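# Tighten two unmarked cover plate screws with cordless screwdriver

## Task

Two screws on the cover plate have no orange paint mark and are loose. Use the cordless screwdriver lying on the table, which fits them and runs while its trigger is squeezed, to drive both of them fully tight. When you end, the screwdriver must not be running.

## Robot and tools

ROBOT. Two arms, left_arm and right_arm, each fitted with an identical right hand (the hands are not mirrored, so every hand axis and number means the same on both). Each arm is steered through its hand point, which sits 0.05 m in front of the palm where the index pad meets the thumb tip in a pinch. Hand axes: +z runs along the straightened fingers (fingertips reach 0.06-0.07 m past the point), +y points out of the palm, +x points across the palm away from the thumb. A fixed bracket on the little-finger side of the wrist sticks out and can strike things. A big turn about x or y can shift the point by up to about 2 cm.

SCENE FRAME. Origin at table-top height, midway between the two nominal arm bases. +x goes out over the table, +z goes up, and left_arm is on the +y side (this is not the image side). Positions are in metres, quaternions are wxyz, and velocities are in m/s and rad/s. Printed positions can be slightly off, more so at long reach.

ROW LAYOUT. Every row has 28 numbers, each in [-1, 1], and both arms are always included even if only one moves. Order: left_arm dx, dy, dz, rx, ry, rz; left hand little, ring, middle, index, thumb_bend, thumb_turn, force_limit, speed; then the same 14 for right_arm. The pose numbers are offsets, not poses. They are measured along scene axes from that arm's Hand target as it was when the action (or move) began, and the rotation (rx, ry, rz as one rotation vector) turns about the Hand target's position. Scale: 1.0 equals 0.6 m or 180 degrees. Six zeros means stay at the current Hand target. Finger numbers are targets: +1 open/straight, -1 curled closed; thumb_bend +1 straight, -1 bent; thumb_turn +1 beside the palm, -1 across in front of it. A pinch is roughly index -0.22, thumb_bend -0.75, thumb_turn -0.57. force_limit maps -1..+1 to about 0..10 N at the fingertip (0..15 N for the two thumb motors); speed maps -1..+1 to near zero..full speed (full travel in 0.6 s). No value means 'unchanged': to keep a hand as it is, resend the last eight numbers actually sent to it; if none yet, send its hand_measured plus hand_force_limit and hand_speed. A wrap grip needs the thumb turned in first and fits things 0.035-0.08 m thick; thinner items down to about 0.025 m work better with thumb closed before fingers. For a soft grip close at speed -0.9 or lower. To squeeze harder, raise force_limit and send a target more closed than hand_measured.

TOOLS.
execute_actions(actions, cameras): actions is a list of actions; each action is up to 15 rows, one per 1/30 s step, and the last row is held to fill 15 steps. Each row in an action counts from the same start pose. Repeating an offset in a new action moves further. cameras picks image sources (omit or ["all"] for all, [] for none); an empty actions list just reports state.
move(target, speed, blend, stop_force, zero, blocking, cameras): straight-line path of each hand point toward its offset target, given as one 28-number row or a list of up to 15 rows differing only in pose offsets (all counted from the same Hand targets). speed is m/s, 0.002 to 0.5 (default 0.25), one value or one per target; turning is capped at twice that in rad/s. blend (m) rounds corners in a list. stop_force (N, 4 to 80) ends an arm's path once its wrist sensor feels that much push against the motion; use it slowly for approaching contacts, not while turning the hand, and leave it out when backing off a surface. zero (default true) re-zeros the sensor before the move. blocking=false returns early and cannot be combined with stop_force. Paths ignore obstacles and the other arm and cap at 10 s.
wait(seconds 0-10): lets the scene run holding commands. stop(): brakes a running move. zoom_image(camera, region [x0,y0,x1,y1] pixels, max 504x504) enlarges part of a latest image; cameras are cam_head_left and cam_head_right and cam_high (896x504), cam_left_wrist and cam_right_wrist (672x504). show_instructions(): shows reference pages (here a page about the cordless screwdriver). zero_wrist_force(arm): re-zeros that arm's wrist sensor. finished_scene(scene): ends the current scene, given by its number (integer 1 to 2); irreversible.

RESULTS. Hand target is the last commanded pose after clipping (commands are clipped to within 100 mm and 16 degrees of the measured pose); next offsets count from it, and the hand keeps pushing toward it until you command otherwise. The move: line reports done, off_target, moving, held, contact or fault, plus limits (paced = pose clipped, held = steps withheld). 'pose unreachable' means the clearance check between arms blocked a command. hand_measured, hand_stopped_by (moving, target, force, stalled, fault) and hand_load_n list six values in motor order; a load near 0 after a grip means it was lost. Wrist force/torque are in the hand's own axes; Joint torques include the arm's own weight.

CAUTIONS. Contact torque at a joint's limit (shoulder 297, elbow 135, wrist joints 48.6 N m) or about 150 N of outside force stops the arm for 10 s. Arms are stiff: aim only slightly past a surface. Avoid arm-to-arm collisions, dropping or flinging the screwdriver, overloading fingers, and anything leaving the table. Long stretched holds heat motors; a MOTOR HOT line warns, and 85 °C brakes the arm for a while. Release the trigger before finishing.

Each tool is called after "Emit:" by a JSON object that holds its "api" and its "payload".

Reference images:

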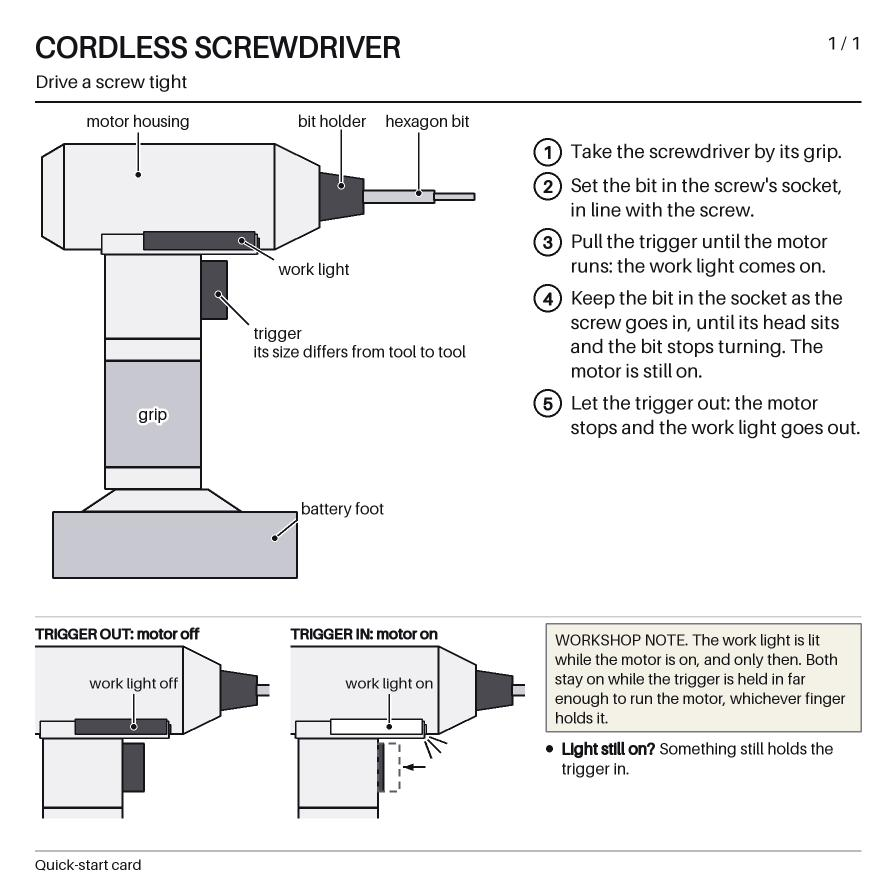

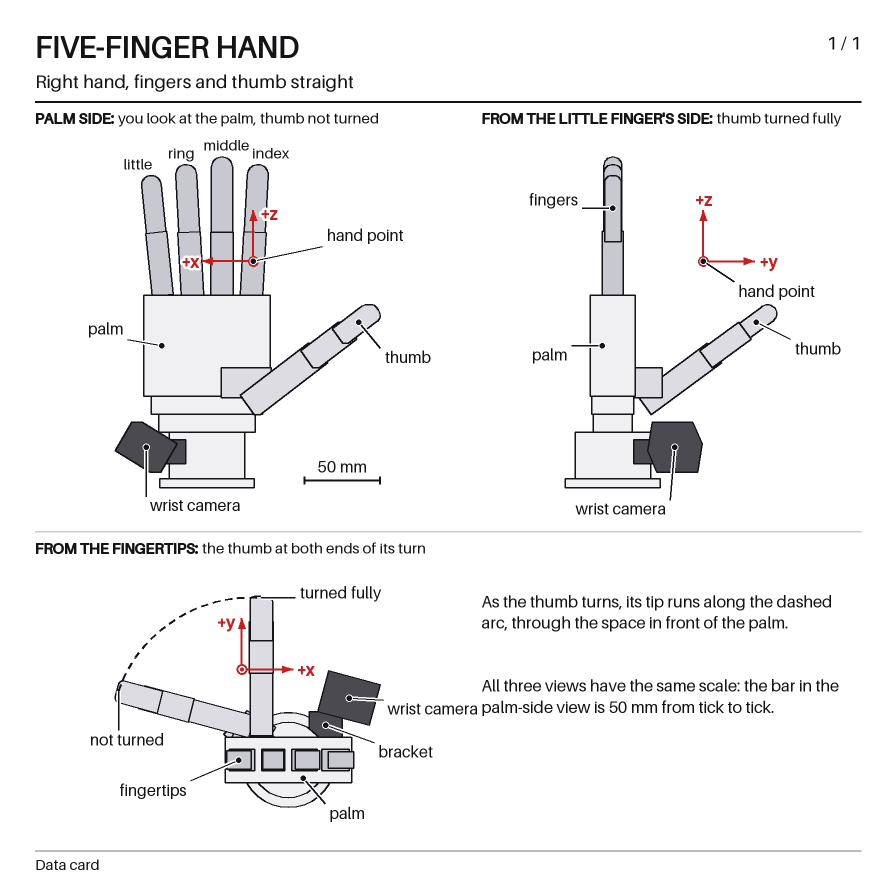

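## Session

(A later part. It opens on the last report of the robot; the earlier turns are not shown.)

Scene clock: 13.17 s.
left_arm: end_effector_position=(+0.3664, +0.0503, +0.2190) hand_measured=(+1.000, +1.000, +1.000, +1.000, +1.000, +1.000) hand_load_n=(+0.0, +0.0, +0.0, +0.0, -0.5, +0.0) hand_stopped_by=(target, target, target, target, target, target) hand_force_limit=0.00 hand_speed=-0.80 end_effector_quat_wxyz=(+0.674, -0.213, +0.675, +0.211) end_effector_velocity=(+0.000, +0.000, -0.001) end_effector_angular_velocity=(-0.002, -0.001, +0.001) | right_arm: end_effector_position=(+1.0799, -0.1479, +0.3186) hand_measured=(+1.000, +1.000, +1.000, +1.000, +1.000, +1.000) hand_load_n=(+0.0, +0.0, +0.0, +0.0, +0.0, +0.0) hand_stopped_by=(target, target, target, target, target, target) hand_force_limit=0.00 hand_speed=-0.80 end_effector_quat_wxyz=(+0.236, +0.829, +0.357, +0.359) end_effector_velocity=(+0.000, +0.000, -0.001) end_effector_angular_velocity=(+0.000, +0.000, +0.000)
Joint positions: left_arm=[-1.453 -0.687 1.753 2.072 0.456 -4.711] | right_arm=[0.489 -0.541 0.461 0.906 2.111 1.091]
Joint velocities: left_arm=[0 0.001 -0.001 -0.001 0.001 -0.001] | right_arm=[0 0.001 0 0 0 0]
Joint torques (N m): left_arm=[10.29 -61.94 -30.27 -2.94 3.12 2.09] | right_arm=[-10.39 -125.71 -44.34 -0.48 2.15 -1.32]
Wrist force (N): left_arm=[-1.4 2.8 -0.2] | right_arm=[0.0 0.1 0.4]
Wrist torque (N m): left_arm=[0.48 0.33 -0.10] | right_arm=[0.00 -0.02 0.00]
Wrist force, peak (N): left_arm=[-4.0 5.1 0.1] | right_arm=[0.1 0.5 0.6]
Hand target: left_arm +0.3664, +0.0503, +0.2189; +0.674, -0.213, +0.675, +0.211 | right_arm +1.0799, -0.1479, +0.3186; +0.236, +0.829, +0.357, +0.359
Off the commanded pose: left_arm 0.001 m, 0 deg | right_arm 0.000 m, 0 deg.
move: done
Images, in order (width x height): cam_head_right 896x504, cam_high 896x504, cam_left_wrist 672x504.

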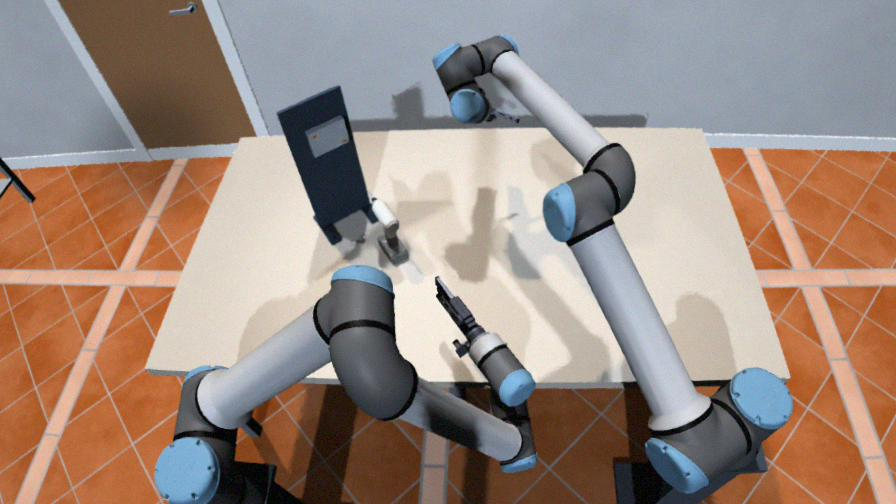

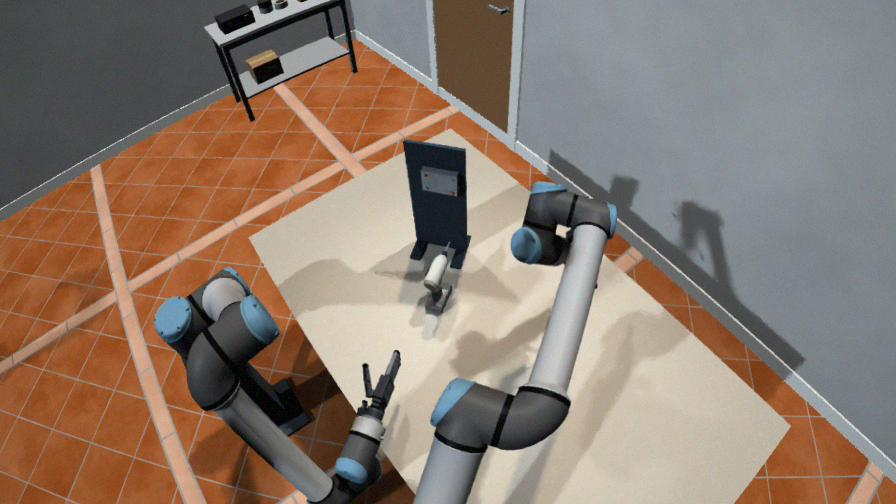

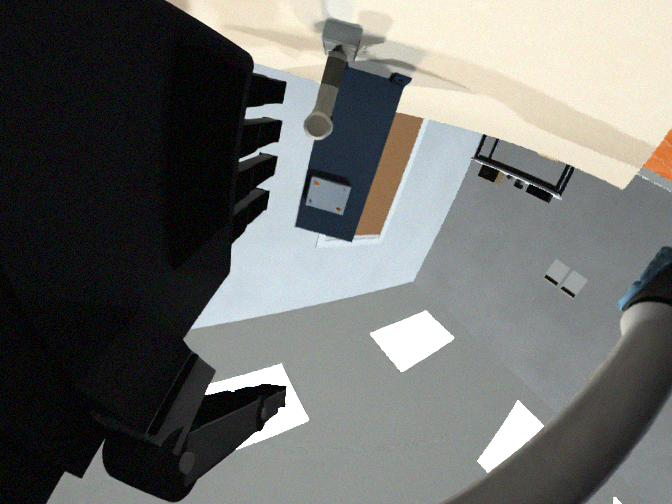

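Emit:
{"api": "zoom_image", "payload": {"camera": "cam_left_wrist", "region": [270, 0, 390, 120]}}

Emit:
{"api": "zoom_image", "payload": {"camera": "cam_left_wrist", "region": [280, 120, 400, 240]}}

Emit:
{"api": "move", "payload": {"target": [-0.13653,-0.0956,0,0,0,0,1,1,1,1,1,1,0,-0.8,0,0,0,0,0,0,1,1,1,1,1,1,0,-0.8], "speed": 0.3, "cameras": ["cam_left_wrist"]}}

Emit:
{"api": "zoom_image", "payload": {"camera": "cam_left_wrist", "region": [270, 0, 390, 120]}}

Emit:
{"api": "zoom_image", "payload": {"camera": "cam_left_wrist", "region": [280, 120, 400, 240]}}

Scaled by 4.200 from the camera's 672x504 image, which has a finer 960x720 frame.

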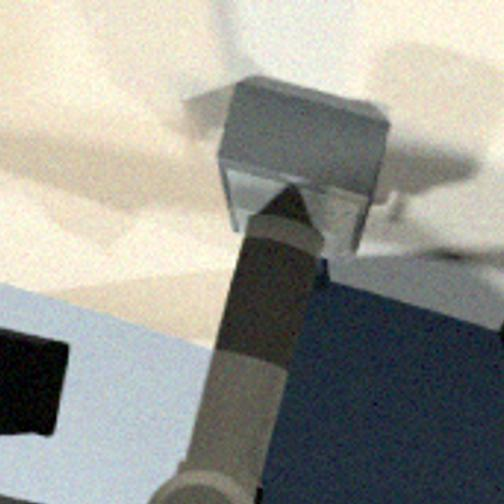

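Scaled by 4.200 from the camera's 672x504 image, which has a finer 960x720 frame.

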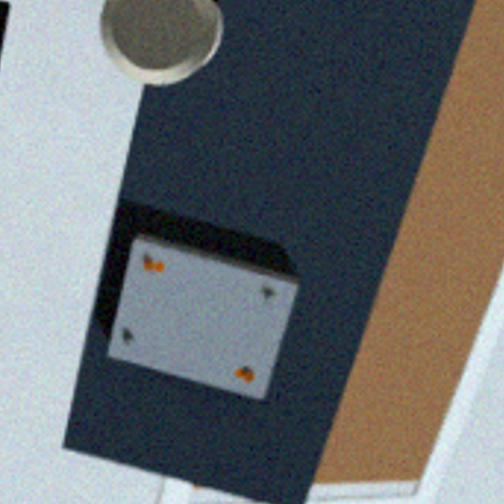

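Scene clock: 15.43 s.
left_arm: end_effector_position=(+0.2846, -0.0072, +0.2187) hand_measured=(+1.000, +1.000, +1.000, +1.000, +1.000, +1.000) hand_load_n=(+0.0, +0.0, +0.0, +0.0, +0.0, +0.0) hand_stopped_by=(target, target, target, target, target, target) hand_force_limit=0.00 hand_speed=-0.80 end_effector_quat_wxyz=(+0.674, -0.213, +0.675, +0.211) end_effector_velocity=(+0.000, +0.000, +0.000) end_effector_angular_velocity=(+0.000, +0.000, -0.001) | right_arm: end_effector_position=(+1.0799, -0.1479, +0.3186) hand_measured=(+1.000, +1.000, +1.000, +1.000, +1.000, +1.000) hand_load_n=(+0.0, +0.0, +0.0, +0.0, +0.0, +0.0) hand_stopped_by=(target, target, target, target, target, target) hand_force_limit=0.00 hand_speed=-0.80 end_effector_quat_wxyz=(+0.236, +0.829, +0.357, +0.359) end_effector_velocity=(+0.000, +0.000, -0.001) end_effector_angular_velocity=(+0.000, +0.000, +0.000)
Joint positions: left_arm=[-1.566 -0.662 1.688 2.113 0.57 -4.712] | right_arm=[0.489 -0.541 0.461 0.906 2.111 1.091]
Joint velocities: left_arm=[-0.001 0 0 0 0 -0.001] | right_arm=[0 0.001 0 -0.001 0 0]
Joint torques (N m): left_arm=[-14.29 -98.29 -8.33 -2.13 0.13 -2.79] | right_arm=[-11.41 -126.87 -44.14 -0.39 2 -1.26]
Wrist force (N): left_arm=[-1.2 2.5 -0.2] | right_arm=[0.4 0.2 0.3]
Wrist torque (N m): left_arm=[0.41 0.29 -0.08] | right_arm=[0.01 -0.06 0.03]
Wrist force, peak (N): left_arm=[-1.4 2.8 -2.4] | right_arm=[-0.3 0.7 0.2]
Hand target: left_arm +0.2845, -0.0072, +0.2188; +0.674, -0.213, +0.675, +0.211 | right_arm +1.0799, -0.1479, +0.3186; +0.236, +0.829, +0.357, +0.359
Off the commanded pose: left_arm 0.000 m, 0 deg | right_arm 0.000 m, 0 deg.
move: done
Images, in order (width x height): cam_left_wrist 672x504.

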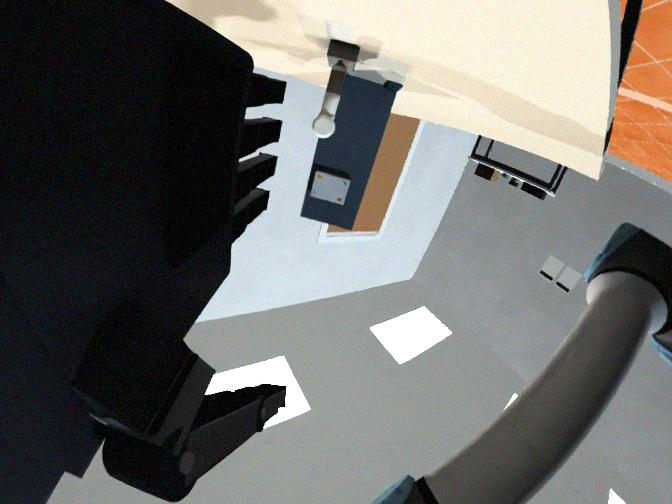

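Scaled by 4.200 from the camera's 672x504 image, which has a finer 960x720 frame.

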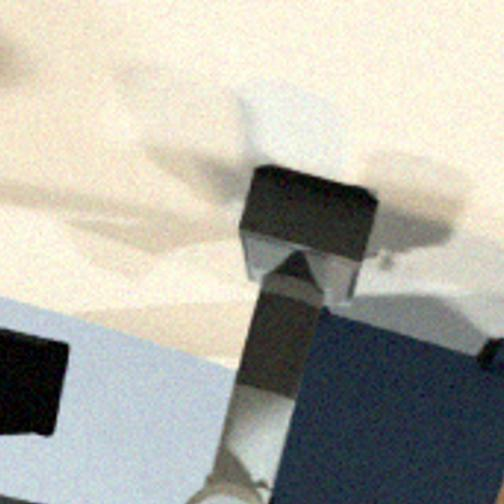

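Scaled by 4.200 from the camera's 672x504 image, which has a finer 960x720 frame.

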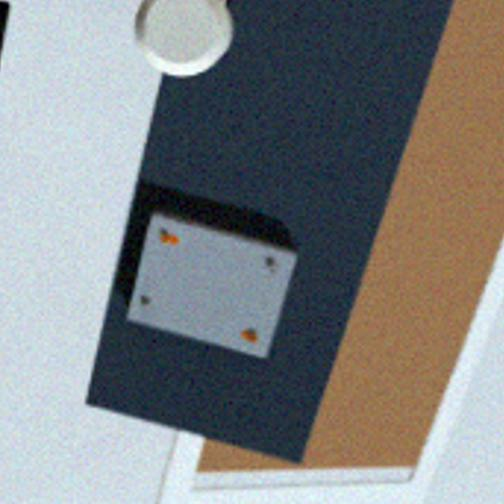

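Emit:
{"api": "move", "payload": {"target": [0.4325,0.2,-0.0817,0,0,0,1,1,1,1,1,-1,0,0,0,0,0,0,0,0,1,1,1,1,1,1,0,-0.8], "speed": 0.25, "cameras": ["cam_left_wrist", "cam_head_right", "cam_high"]}}

Emit:
{"api": "zoom_image", "payload": {"camera": "cam_left_wrist", "region": [220, 0, 388, 168]}}

Emit:
{"api": "zoom_image", "payload": {"camera": "cam_high", "region": [340, 200, 480, 340]}}

Scene clock: 18.83 s.
left_arm: end_effector_position=(+0.3987, +0.0472, +0.1976) hand_measured=(+1.000, +1.000, +1.000, +1.000, +1.000, -1.000) hand_load_n=(+0.0, +0.0, +0.0, +0.0, +0.0, +0.0) hand_stopped_by=(target, target, target, target, target, target) hand_force_limit=0.00 hand_speed=0.00 end_effector_quat_wxyz=(+0.674, -0.214, +0.675, +0.211) end_effector_velocity=(+0.000, +0.000, +0.000) end_effector_angular_velocity=(+0.001, +0.000, +0.001) | right_arm: end_effector_position=(+1.0799, -0.1479, +0.3186) hand_measured=(+1.000, +1.000, +1.000, +1.000, +1.000, +1.000) hand_load_n=(+0.0, +0.0, +0.0, +0.0, +0.0, +0.0) hand_stopped_by=(target, target, target, target, target, target) hand_force_limit=0.00 hand_speed=-0.80 end_effector_quat_wxyz=(+0.236, +0.829, +0.357, +0.359) end_effector_velocity=(+0.000, +0.000, -0.002) end_effector_angular_velocity=(-0.002, +0.002, +0.000)
Joint positions: left_arm=[-1.411 -0.643 1.709 2.07 0.417 -4.711] | right_arm=[0.489 -0.541 0.461 0.906 2.111 1.091]
Joint velocities: left_arm=[0 0 0 0 0 0.001] | right_arm=[0 0.002 0 0.001 0 0]
Joint torques (N m): left_arm=[-0.28 -79.13 -19.36 0.76 -0.3 0.39] | right_arm=[-12.84 -125.5 -44.12 -0.31 2.16 -1.11]
Wrist force (N): left_arm=[-1.6 2.9 -0.1] | right_arm=[0.3 0.0 0.4]
Wrist torque (N m): left_arm=[0.47 0.36 -0.10] | right_arm=[-0.02 -0.05 0.02]
Wrist force, peak (N): left_arm=[1.0 0.0 8.8] | right_arm=[0.5 0.4 0.0]
Hand target: left_arm +0.3987, +0.0472, +0.1976; +0.674, -0.214, +0.675, +0.211 | right_arm +1.0799, -0.1479, +0.3186; +0.236, +0.829, +0.357, +0.359
Off the commanded pose: left_arm 0.162 m, 0 deg | right_arm 0.000 m, 0 deg.
FORCE FAULT: contact force on the left arm reached its limit, and that arm stopped. The contact can be on any part of that arm, not only on its tool. That arm's remaining commands of this call were not run. That arm is still stopped at the end of this call. That arm stays stopped for about 9 more seconds. Until then a move that you send moves the other arm only, and its call returns only when the move has ended. Once the stop has ended, the next robot result says so. If the stop ends while you think or write, that arm runs what you send next, counted from its Hand target as the stop leaves it. While its stop runs, an arm, its gripper or tool too, takes no new command. Until it ends, the stop uses up actions while you think or wait. An arm that is not stopped still takes commands.
move: fault (left_arm)
Images, in order (width x height): cam_head_right 896x504, cam_high 896x504, cam_left_wrist 672x504.

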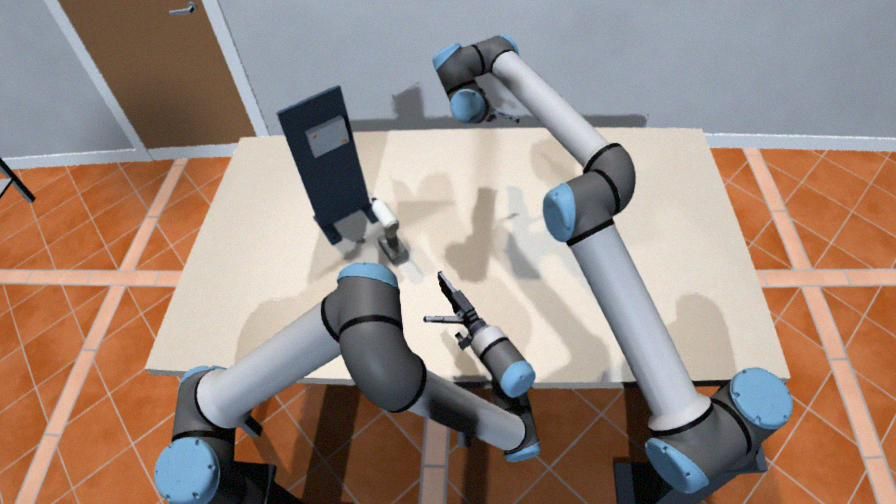

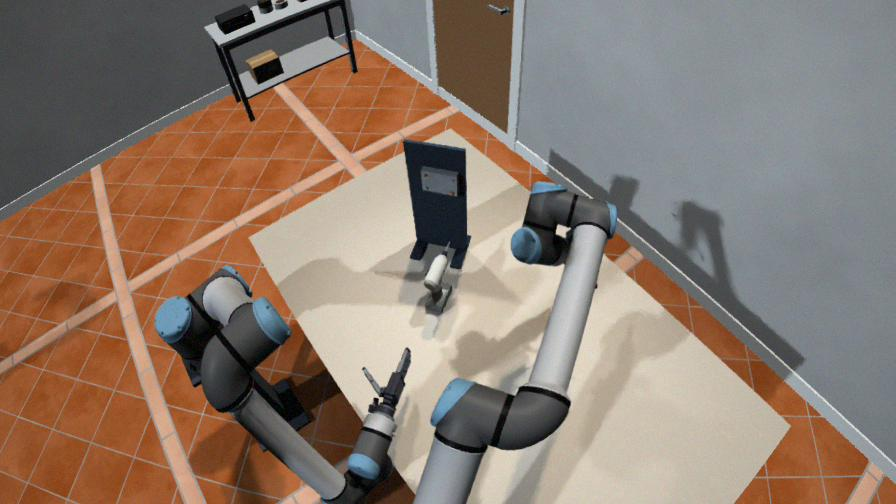

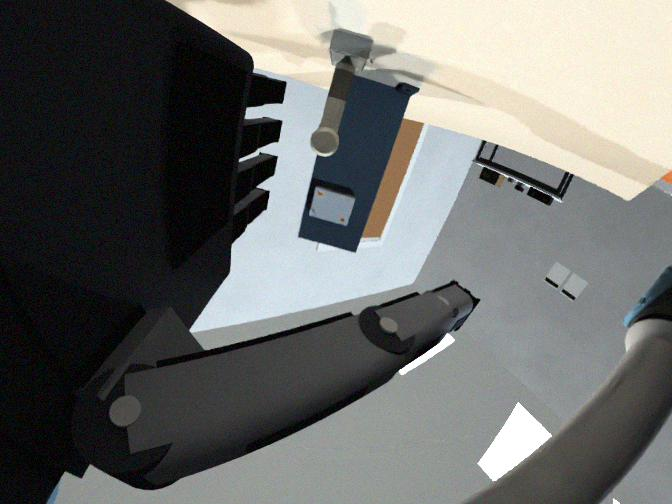

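Scaled by 3.000 from the camera's 672x504 image, which has a finer 960x720 frame.

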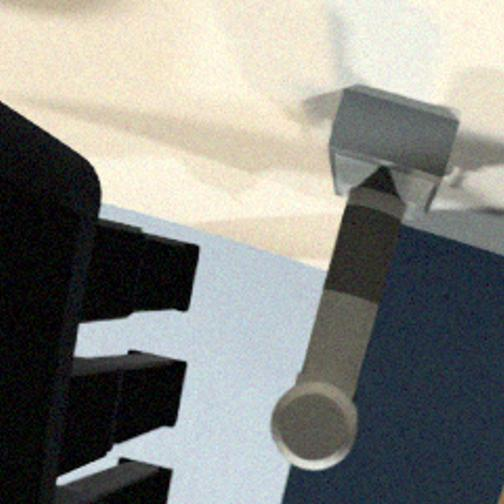

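Scaled by 3.600.

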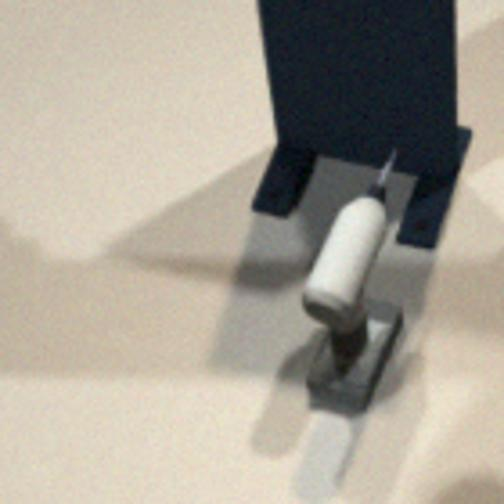

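Emit:
{"api": "move", "payload": {"target": [0,0,0,0,0,0,1,1,1,1,1,-1,0,0,-0.633,-0.003,0.167,-0.655,-0.281,0.375,1,1,1,1,1,-1,0,0], "speed": 0.35, "cameras": ["cam_right_wrist", "cam_head_right", "cam_high"]}}

Scene clock: 24.30 s.
left_arm: end_effector_position=(+0.3987, +0.0472, +0.1976) hand_measured=(+1.000, +1.000, +1.000, +1.000, +1.000, -1.000) hand_load_n=(+0.0, +0.0, +0.0, +0.0, +0.0, -0.5) hand_stopped_by=(target, target, target, target, target, target) hand_force_limit=0.00 hand_speed=0.00 end_effector_quat_wxyz=(+0.674, -0.214, +0.675, +0.211) end_effector_velocity=(+0.000, +0.000, -0.001) end_effector_angular_velocity=(+0.000, +0.000, +0.000) | right_arm: end_effector_position=(+0.6999, -0.1501, +0.4179) hand_measured=(+1.000, +1.000, +1.000, +1.000, +1.000, -1.000) hand_load_n=(+0.0, +0.0, +0.0, +0.0, +0.0, -0.5) hand_stopped_by=(target, target, target, target, target, target) hand_force_limit=0.00 hand_speed=0.00 end_effector_quat_wxyz=(+0.674, -0.211, +0.676, +0.212) end_effector_velocity=(-0.001, +0.000, +0.001) end_effector_angular_velocity=(-0.001, -0.003, +0.002)
Joint positions: left_arm=[-1.411 -0.643 1.709 2.07 0.417 -4.711] | right_arm=[0.352 -1.512 2.033 -0.519 1.376 -1.569]
Joint velocities: left_arm=[0 0.001 0 0 0 0] | right_arm=[0 -0.001 0 0 -0.002 -0.002]
Joint torques (N m): left_arm=[1.07 -81.01 -18.18 1.1 -0.18 0.53] | right_arm=[14.18 -50.9 -42.14 -2.97 -0.61 -2.46]
Wrist force (N): left_arm=[-1.7 2.2 -0.1] | right_arm=[0.5 0.6 -0.4]
Wrist torque (N m): left_arm=[0.35 0.37 -0.13] | right_arm=[-0.07 0.09 -0.08]
Wrist force, peak (N): left_arm=[-1.9 3.0 -0.2] | right_arm=[0.6 0.9 1.4]
Hand target: left_arm +0.3987, +0.0472, +0.1976; +0.674, -0.214, +0.675, +0.211 | right_arm +0.6998, -0.1500, +0.4179; +0.674, -0.211, +0.676, +0.212
Off the commanded pose: right_arm 0.001 m, 0 deg.
FORCE FAULT, CONTINUED: the left arm was still stopped when this call began, by the force fault that an earlier result reported. Since the last result the stop counts as 2 of the actions that you can send in this scene. That arm ran no command of this call. That arm is still stopped at the end of this call. That arm stays stopped for about 4 more seconds. If the stop ends while you think or write, that arm runs what you send next, counted from its Hand target as the stop leaves it. While its stop runs, an arm, its gripper or tool too, takes no new command.
move: done (right_arm), not run (left_arm; its earlier fault stop)
Images, in order (width x height): cam_head_right 896x504, cam_high 896x504, cam_right_wrist 672x504.

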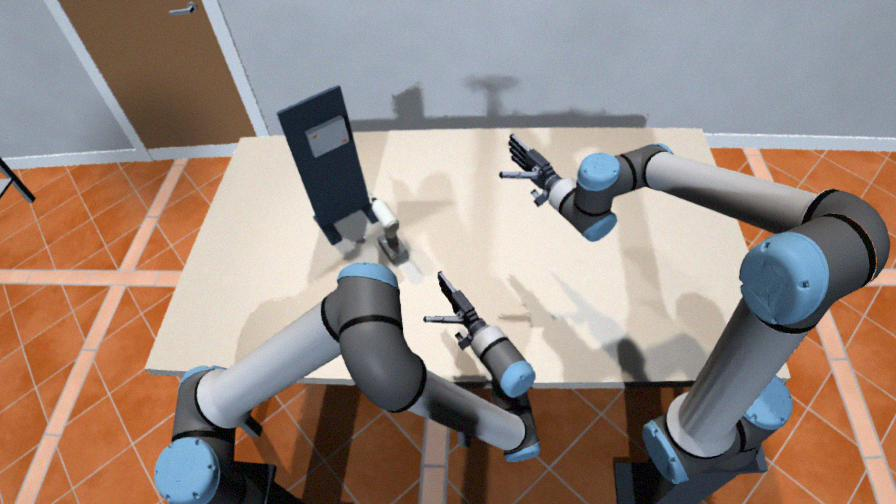

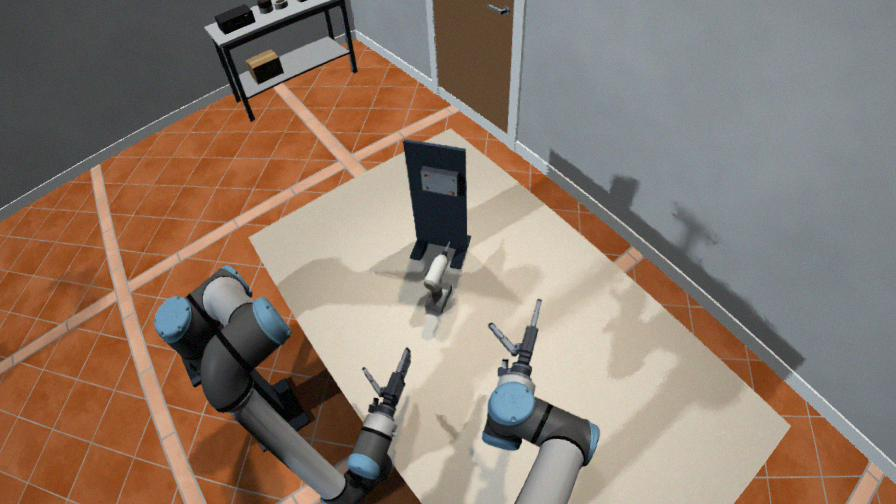

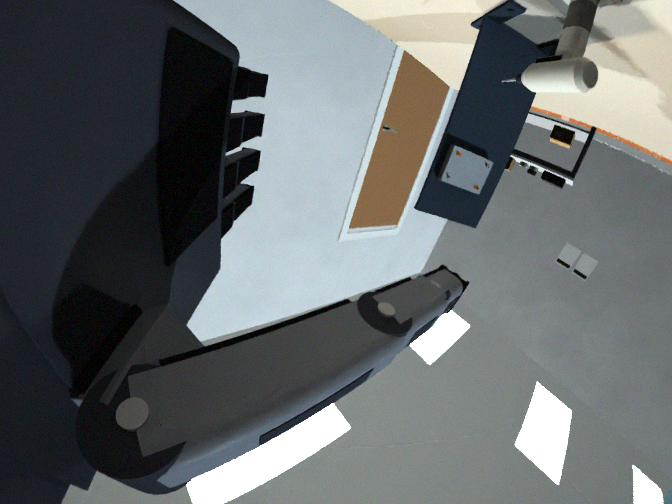

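Emit:
{"api": "wait", "payload": {"seconds": 3.5, "cameras": []}}

Scene clock: 28.00 s.
left_arm: end_effector_position=(+0.3987, +0.0472, +0.1976) hand_measured=(+1.000, +1.000, +1.000, +1.000, +1.000, -1.000) hand_load_n=(+0.0, +0.0, +0.0, +0.0, +0.0, -0.5) hand_stopped_by=(target, target, target, target, target, target) hand_force_limit=0.00 hand_speed=0.00 end_effector_quat_wxyz=(+0.674, -0.214, +0.675, +0.211) end_effector_velocity=(+0.000, +0.000, +0.000) end_effector_angular_velocity=(+0.000, +0.000, -0.001) | right_arm: end_effector_position=(+0.6998, -0.1500, +0.4179) hand_measured=(+1.000, +1.000, +1.000, +1.000, +1.000, -1.000) hand_load_n=(+0.0, +0.0, +0.0, +0.0, +0.0, +0.0) hand_stopped_by=(target, target, target, target, target, target) hand_force_limit=0.00 hand_speed=0.00 end_effector_quat_wxyz=(+0.674, -0.211, +0.676, +0.212) end_effector_velocity=(+0.000, +0.000, +0.000) end_effector_angular_velocity=(+0.001, -0.001, +0.000)
Joint positions: left_arm=[-1.411 -0.643 1.709 2.07 0.417 -4.711] | right_arm=[0.352 -1.512 2.033 -0.519 1.376 -1.569]
Joint velocities: left_arm=[0 0 0 -0.001 -0.001 0] | right_arm=[0 0 0 -0.001 0 0]
Joint torques (N m): left_arm=[-1.25 -81.37 -19.61 0.98 -0.53 0.35] | right_arm=[13.16 -54.77 -42.53 -1.15 -0.9 -2.3]
Wrist force (N): left_arm=[-1.5 2.5 -0.3] | right_arm=[0.7 0.4 -0.5]
Wrist torque (N m): left_arm=[0.43 0.34 -0.10] | right_arm=[-0.10 0.07 -0.08]
Wrist force, peak (N): left_arm=[-2.1 2.8 0.3] | right_arm=[1.1 0.7 0.0]
Hand target: left_arm +0.3987, +0.0472, +0.1976; +0.674, -0.214, +0.675, +0.211 | right_arm +0.6998, -0.1500, +0.4179; +0.674, -0.211, +0.676, +0.212
Off the commanded pose: right_arm 0.001 m, 0 deg.
FORCE FAULT, CONTINUED: the left arm's stop, for the force fault that an earlier result reported, is over. The rest of the stop counts as 7 of the actions that you can send in this scene. During its stop the left arm's controller moved it back a little. That arm now holds where it stands, not its last command. That arm accepts commands again.
wait: 3.50 s; at rest from the start
No camera images: "cameras" was empty.

Emit:
{"api": "move", "payload": {"target": [[-0.115,0.088,0.37,0,0,0,1,1,1,1,1,1,0,0,0,0,0,0,0,0,1,1,1,1,1,-1,0,0],[0.202,0.722,0.537,0,0,-0.222,1,1,1,1,1,1,0,0,-0.26,0.438,-0.28,0,0,0,1,1,1,1,1,-1,0,0]], "speed": 0.3, "blend": [0.05, 0]}}

Emit:
{"api": "zoom_image", "payload": {"camera": "cam_right_wrist", "region": [240, 0, 400, 160]}}

Emit:
{"api": "zoom_image", "payload": {"camera": "cam_left_wrist", "region": [330, 0, 520, 190]}}

Scene clock: 31.27 s.
left_arm: end_effector_position=(+0.5195, +0.4797, +0.5215) hand_measured=(+1.000, +1.000, +1.000, +1.000, +1.000, +1.000) hand_load_n=(+0.0, +0.0, +0.0, +0.0, +0.0, +0.0) hand_stopped_by=(target, target, target, target, target, target) hand_force_limit=0.00 hand_speed=0.00 end_effector_quat_wxyz=(+0.706, +0.030, +0.707, -0.032) end_effector_velocity=(+0.000, +0.001, +0.000) end_effector_angular_velocity=(+0.002, +0.000, -0.001) | right_arm: end_effector_position=(+0.5439, +0.1125, +0.2501) hand_measured=(+1.000, +1.000, +1.000, +1.000, +1.000, -1.000) hand_load_n=(+0.0, +0.0, +0.0, +0.0, +0.0, -0.5) hand_stopped_by=(target, target, target, target, target, target) hand_force_limit=0.00 hand_speed=0.00 end_effector_quat_wxyz=(+0.674, -0.211, +0.676, +0.211) end_effector_velocity=(+0.000, +0.000, +0.000) end_effector_angular_velocity=(-0.001, +0.000, +0.000)
Joint positions: left_arm=[-0.849 -1.669 2.492 2.321 -0.843 -4.716] | right_arm=[0.864 -1.142 1.914 -0.769 1.887 -1.569]
Joint velocities: left_arm=[0.002 0 0.001 0 -0.004 0.001] | right_arm=[0 -0.001 0 0.001 0 0]
Joint torques (N m): left_arm=[8.13 -30.04 -16.51 -4.39 -1.81 3.19] | right_arm=[6.92 -62.24 -31.06 0.07 1.46 1.8]
Wrist force (N): left_arm=[-1.5 2.8 0.0] | right_arm=[0.9 0.0 0.0]
Wrist torque (N m): left_arm=[0.45 0.36 -0.10] | right_arm=[-0.19 0.02 -0.08]
Wrist force, peak (N): left_arm=[-2.5 5.6 0.1] | right_arm=[2.1 2.3 -0.5]
Hand target: left_arm +0.5195, +0.4798, +0.5215; +0.706, +0.030, +0.707, -0.032 | right_arm +0.5439, +0.1126, +0.2500; +0.674, -0.211, +0.676, +0.211
Off the commanded pose: left_arm 0.002 m, 0 deg | right_arm 0.000 m, 0 deg.
move: done

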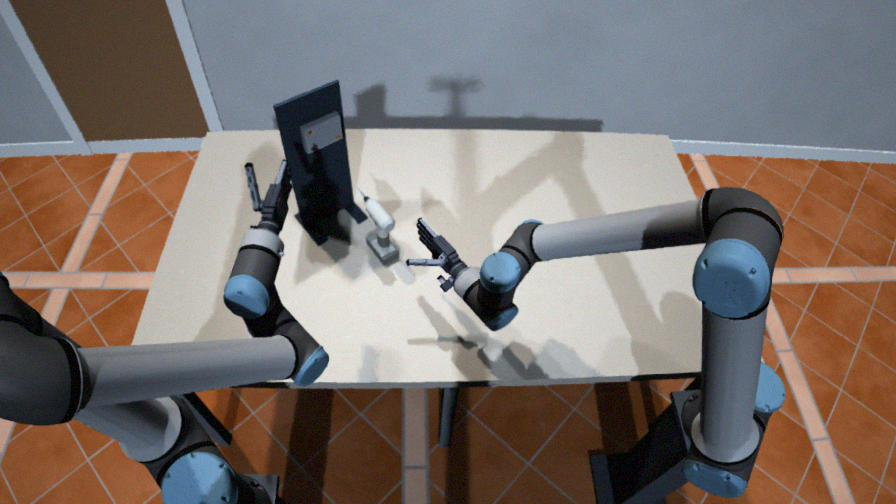

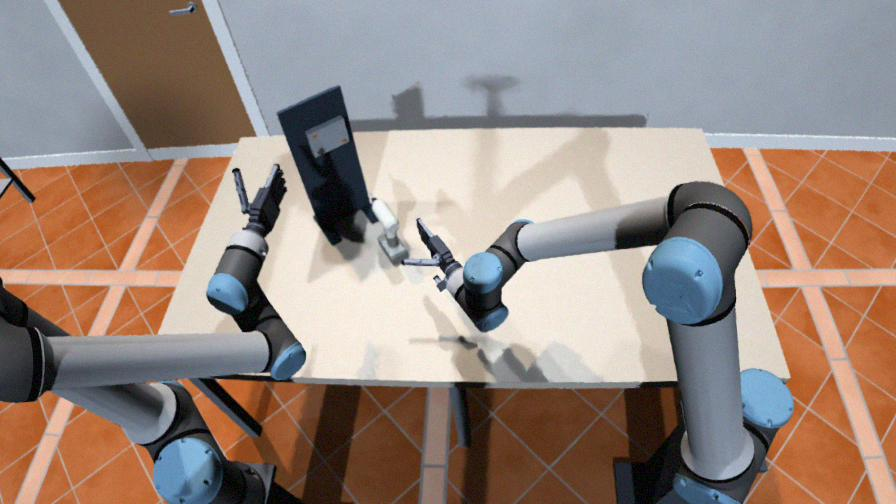

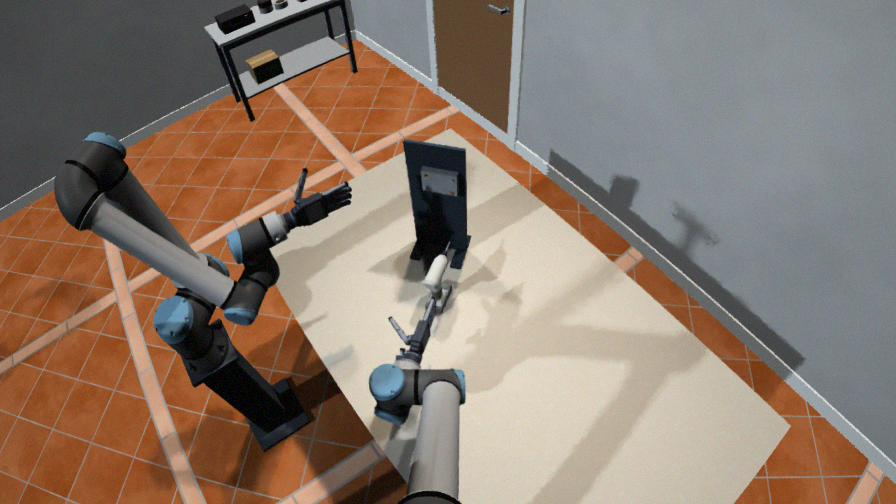

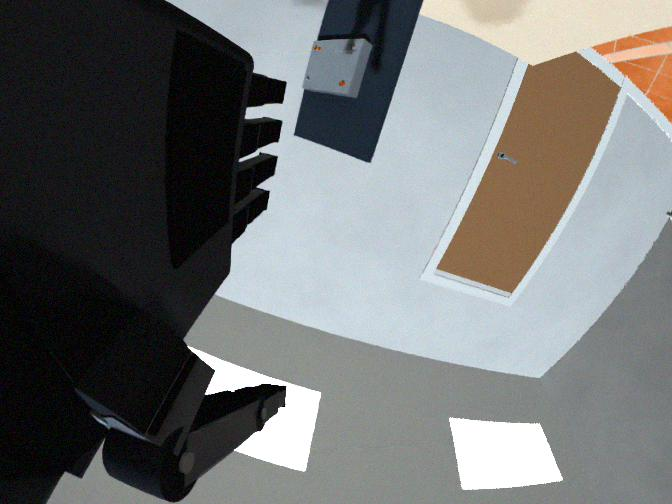

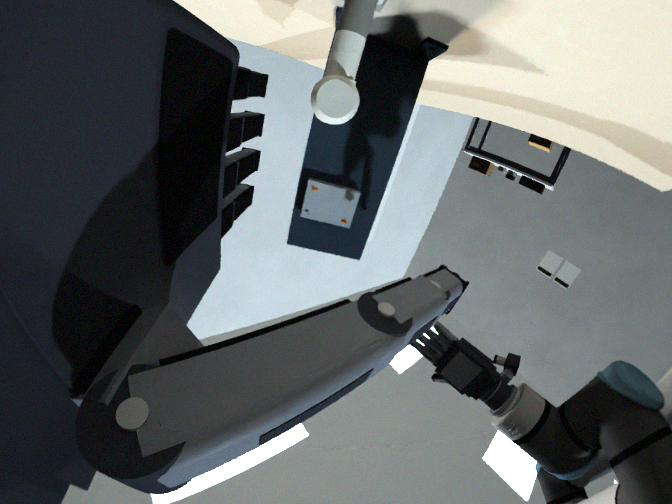

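Scaled by 3.150 from the camera's 672x504 image, which has a finer 960x720 frame.

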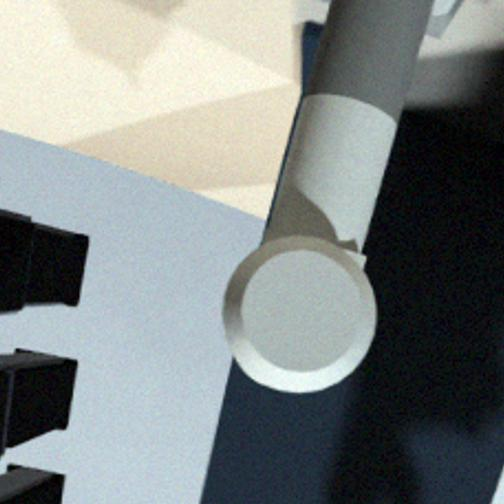

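Scaled by 2.653 from the camera's 672x504 image, which has a finer 960x720 frame.

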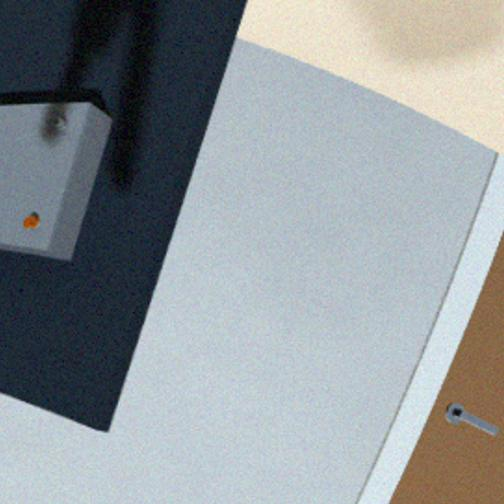

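Emit:
{"api": "move", "payload": {"target": [0.0125,-0.081,-0.436,0,0,-0.306,1,1,1,1,1,1,0,0,0,0,0,0,0,0,1,1,1,1,1,-1,0,0], "speed": 0.3, "cameras": ["cam_left_wrist", "cam_high"]}}

Emit:
{"api": "zoom_image", "payload": {"camera": "cam_left_wrist", "region": [260, 0, 440, 180]}}

Scene clock: 34.40 s.
left_arm: end_effector_position=(+0.5264, +0.4319, +0.2595) hand_measured=(+1.000, +1.000, +1.000, +1.000, +1.000, +1.000) hand_load_n=(+0.0, +0.0, +0.5, +0.0, +0.0, +0.0) hand_stopped_by=(target, target, target, target, target, target) hand_force_limit=0.00 hand_speed=0.00 end_effector_quat_wxyz=(+0.611, +0.353, +0.613, -0.354) end_effector_velocity=(-0.001, -0.001, +0.000) end_effector_angular_velocity=(+0.000, +0.001, -0.004) | right_arm: end_effector_position=(+0.5439, +0.1126, +0.2500) hand_measured=(+1.000, +1.000, +1.000, +1.000, +1.000, -1.000) hand_load_n=(+0.0, +0.0, +0.0, +0.0, +0.0, +0.0) hand_stopped_by=(target, target, target, target, target, target) hand_force_limit=0.00 hand_speed=0.00 end_effector_quat_wxyz=(+0.674, -0.211, +0.676, +0.211) end_effector_velocity=(+0.000, +0.000, +0.000) end_effector_angular_velocity=(+0.000, -0.001, +0.000)
Joint positions: left_arm=[-0.273 -0.947 2.417 1.674 -2.38 -4.712] | right_arm=[0.864 -1.142 1.914 -0.769 1.887 -1.569]
Joint velocities: left_arm=[-0.001 0 0 0.001 -0.004 0] | right_arm=[0 0.001 0 -0.001 0 0]
Joint torques (N m): left_arm=[5.19 -33.87 1.91 1.52 -2.94 -3.96] | right_arm=[14.84 -62.26 -35.54 -1.54 1.79 1.3]
Wrist force (N): left_arm=[-1.8 2.6 -0.2] | right_arm=[0.8 0.2 -0.2]
Wrist torque (N m): left_arm=[0.41 0.38 -0.12] | right_arm=[-0.14 0.04 -0.08]
Wrist force, peak (N): left_arm=[-3.6 2.1 -0.1] | right_arm=[1.2 0.1 -0.5]
Hand target: left_arm +0.5264, +0.4319, +0.2594; +0.611, +0.353, +0.613, -0.354 | right_arm +0.5439, +0.1126, +0.2500; +0.674, -0.211, +0.676, +0.211
Off the commanded pose: left_arm 0.001 m, 0 deg | right_arm 0.000 m, 0 deg.
move: done
Images, in order (width x height): cam_high 896x504, cam_left_wrist 672x504.

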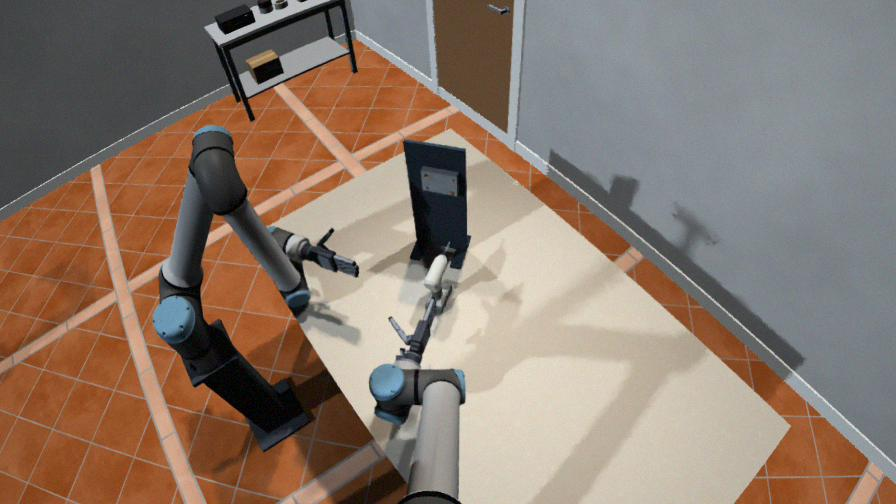

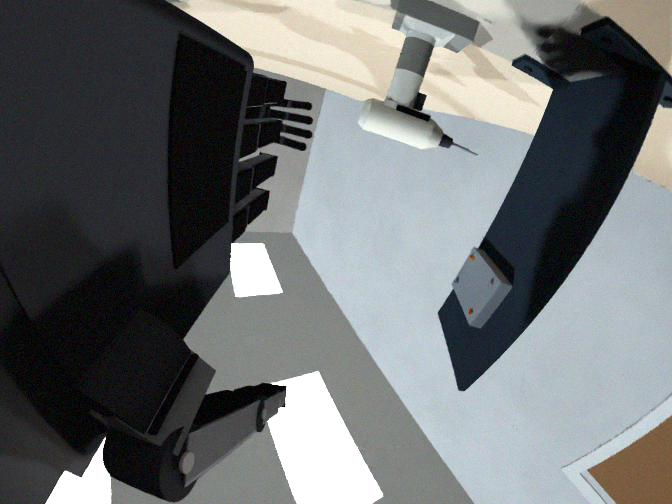

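Scaled by 2.800 from the camera's 672x504 image, which has a finer 960x720 frame.

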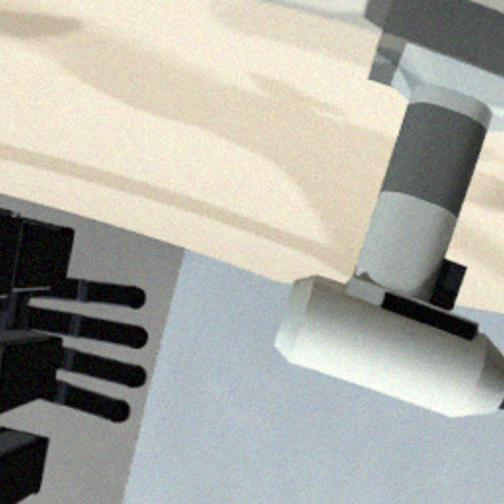

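Emit:
{"api": "move", "payload": {"target": [0,0,0,0,0,0,1,1,1,1,1,1,0,0,0.1943,0.0902,-0.2083,0,0,-0.0222,1,1,1,1,1,-1,0,0], "speed": 0.2, "cameras": ["cam_left_wrist", "cam_right_wrist"]}}

Emit:
{"api": "zoom_image", "payload": {"camera": "cam_left_wrist", "region": [280, 0, 480, 180]}}

Emit:
{"api": "zoom_image", "payload": {"camera": "cam_right_wrist", "region": [230, 0, 430, 180]}}

Scene clock: 37.33 s.
left_arm: end_effector_position=(+0.5264, +0.4319, +0.2594) hand_measured=(+1.000, +1.000, +1.000, +1.000, +1.000, +1.000) hand_load_n=(+0.0, +0.0, +0.0, +0.0, +0.0, +0.0) hand_stopped_by=(target, target, target, target, target, target) hand_force_limit=0.00 hand_speed=0.00 end_effector_quat_wxyz=(+0.611, +0.353, +0.613, -0.354) end_effector_velocity=(+0.000, +0.000, +0.000) end_effector_angular_velocity=(+0.000, +0.000, +0.000) | right_arm: end_effector_position=(+0.6605, +0.1668, +0.1253) hand_measured=(+1.000, +1.000, +1.000, +1.000, +1.000, -1.000) hand_load_n=(+0.0, +0.0, +0.0, +0.0, +0.0, -0.5) hand_stopped_by=(target, target, target, target, target, target) hand_force_limit=0.00 hand_speed=0.00 end_effector_quat_wxyz=(+0.681, -0.188, +0.683, +0.188) end_effector_velocity=(+0.000, +0.000, -0.001) end_effector_angular_velocity=(-0.001, +0.001, +0.000)
Joint positions: left_arm=[-0.273 -0.947 2.417 1.674 -2.38 -4.712] | right_arm=[0.81 -0.864 1.72 -0.854 1.904 -1.569]
Joint velocities: left_arm=[0 0 0 0 0 0] | right_arm=[0 0.001 0 0.001 0 0]
Joint torques (N m): left_arm=[8.55 -33.42 6.49 -0.29 -1.57 -3.07] | right_arm=[15.56 -77.89 -32.19 0.32 -0.8 1.94]
Wrist force (N): left_arm=[-2.0 2.7 -0.3] | right_arm=[0.4 0.5 0.0]
Wrist torque (N m): left_arm=[0.45 0.41 -0.13] | right_arm=[-0.10 0.07 -0.09]
Wrist force, peak (N): left_arm=[-1.8 3.1 -0.4] | right_arm=[1.9 0.2 1.3]
Hand target: left_arm +0.5264, +0.4319, +0.2594; +0.611, +0.353, +0.613, -0.354 | right_arm +0.6604, +0.1670, +0.1253; +0.681, -0.188, +0.683, +0.188
Off the commanded pose: left_arm 0.000 m, 0 deg | right_arm 0.000 m, 0 deg.
move: done
Images, in order (width x height): cam_left_wrist 672x504, cam_right_wrist 672x504.

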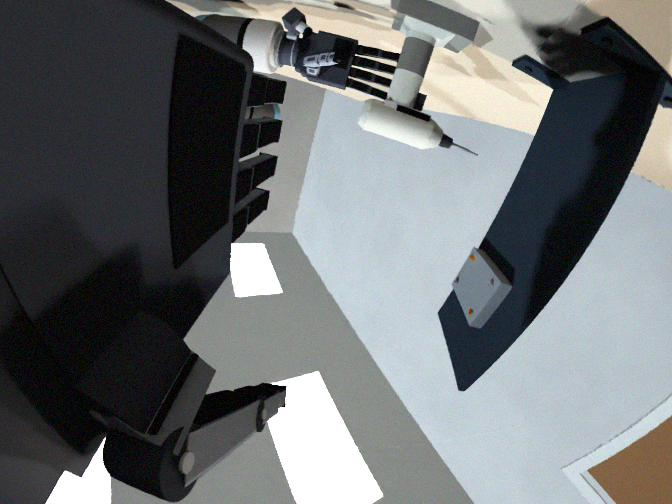

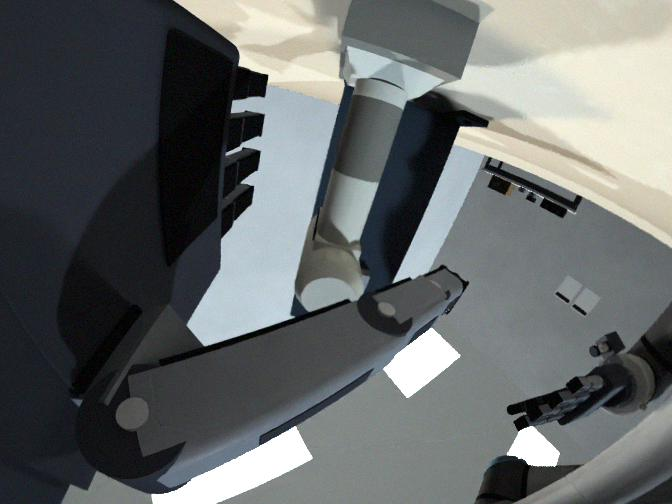

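Scaled by 2.520 from the camera's 672x504 image, which has a finer 960x720 frame.

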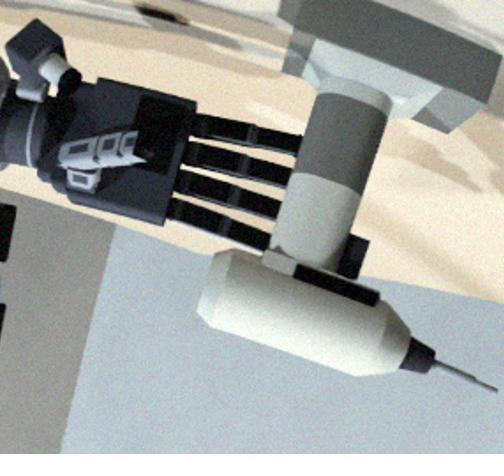

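Scaled by 2.520 from the camera's 672x504 image, which has a finer 960x720 frame.

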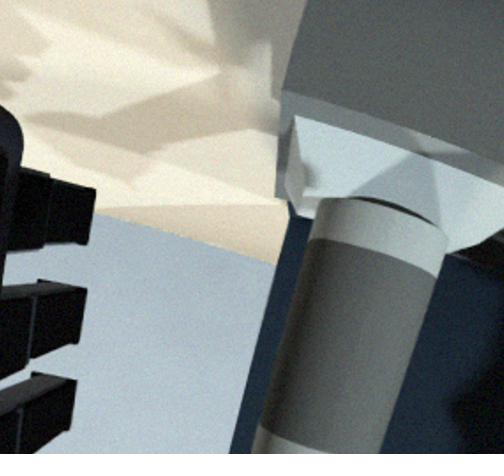

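Emit:
{"api": "zoom_image", "payload": {"camera": "cam_right_wrist", "region": [270, 180, 430, 340]}}

Scaled by 3.150 from the camera's 672x504 image, which has a finer 960x720 frame.

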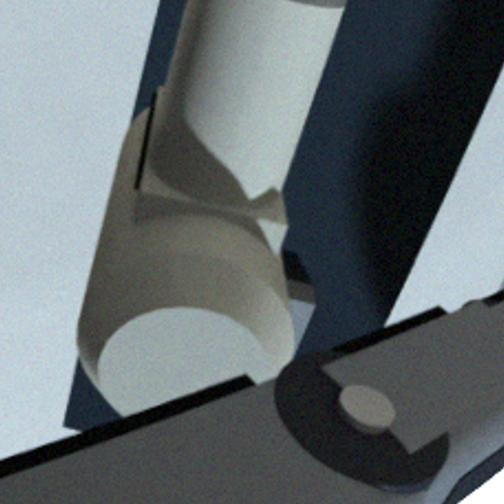

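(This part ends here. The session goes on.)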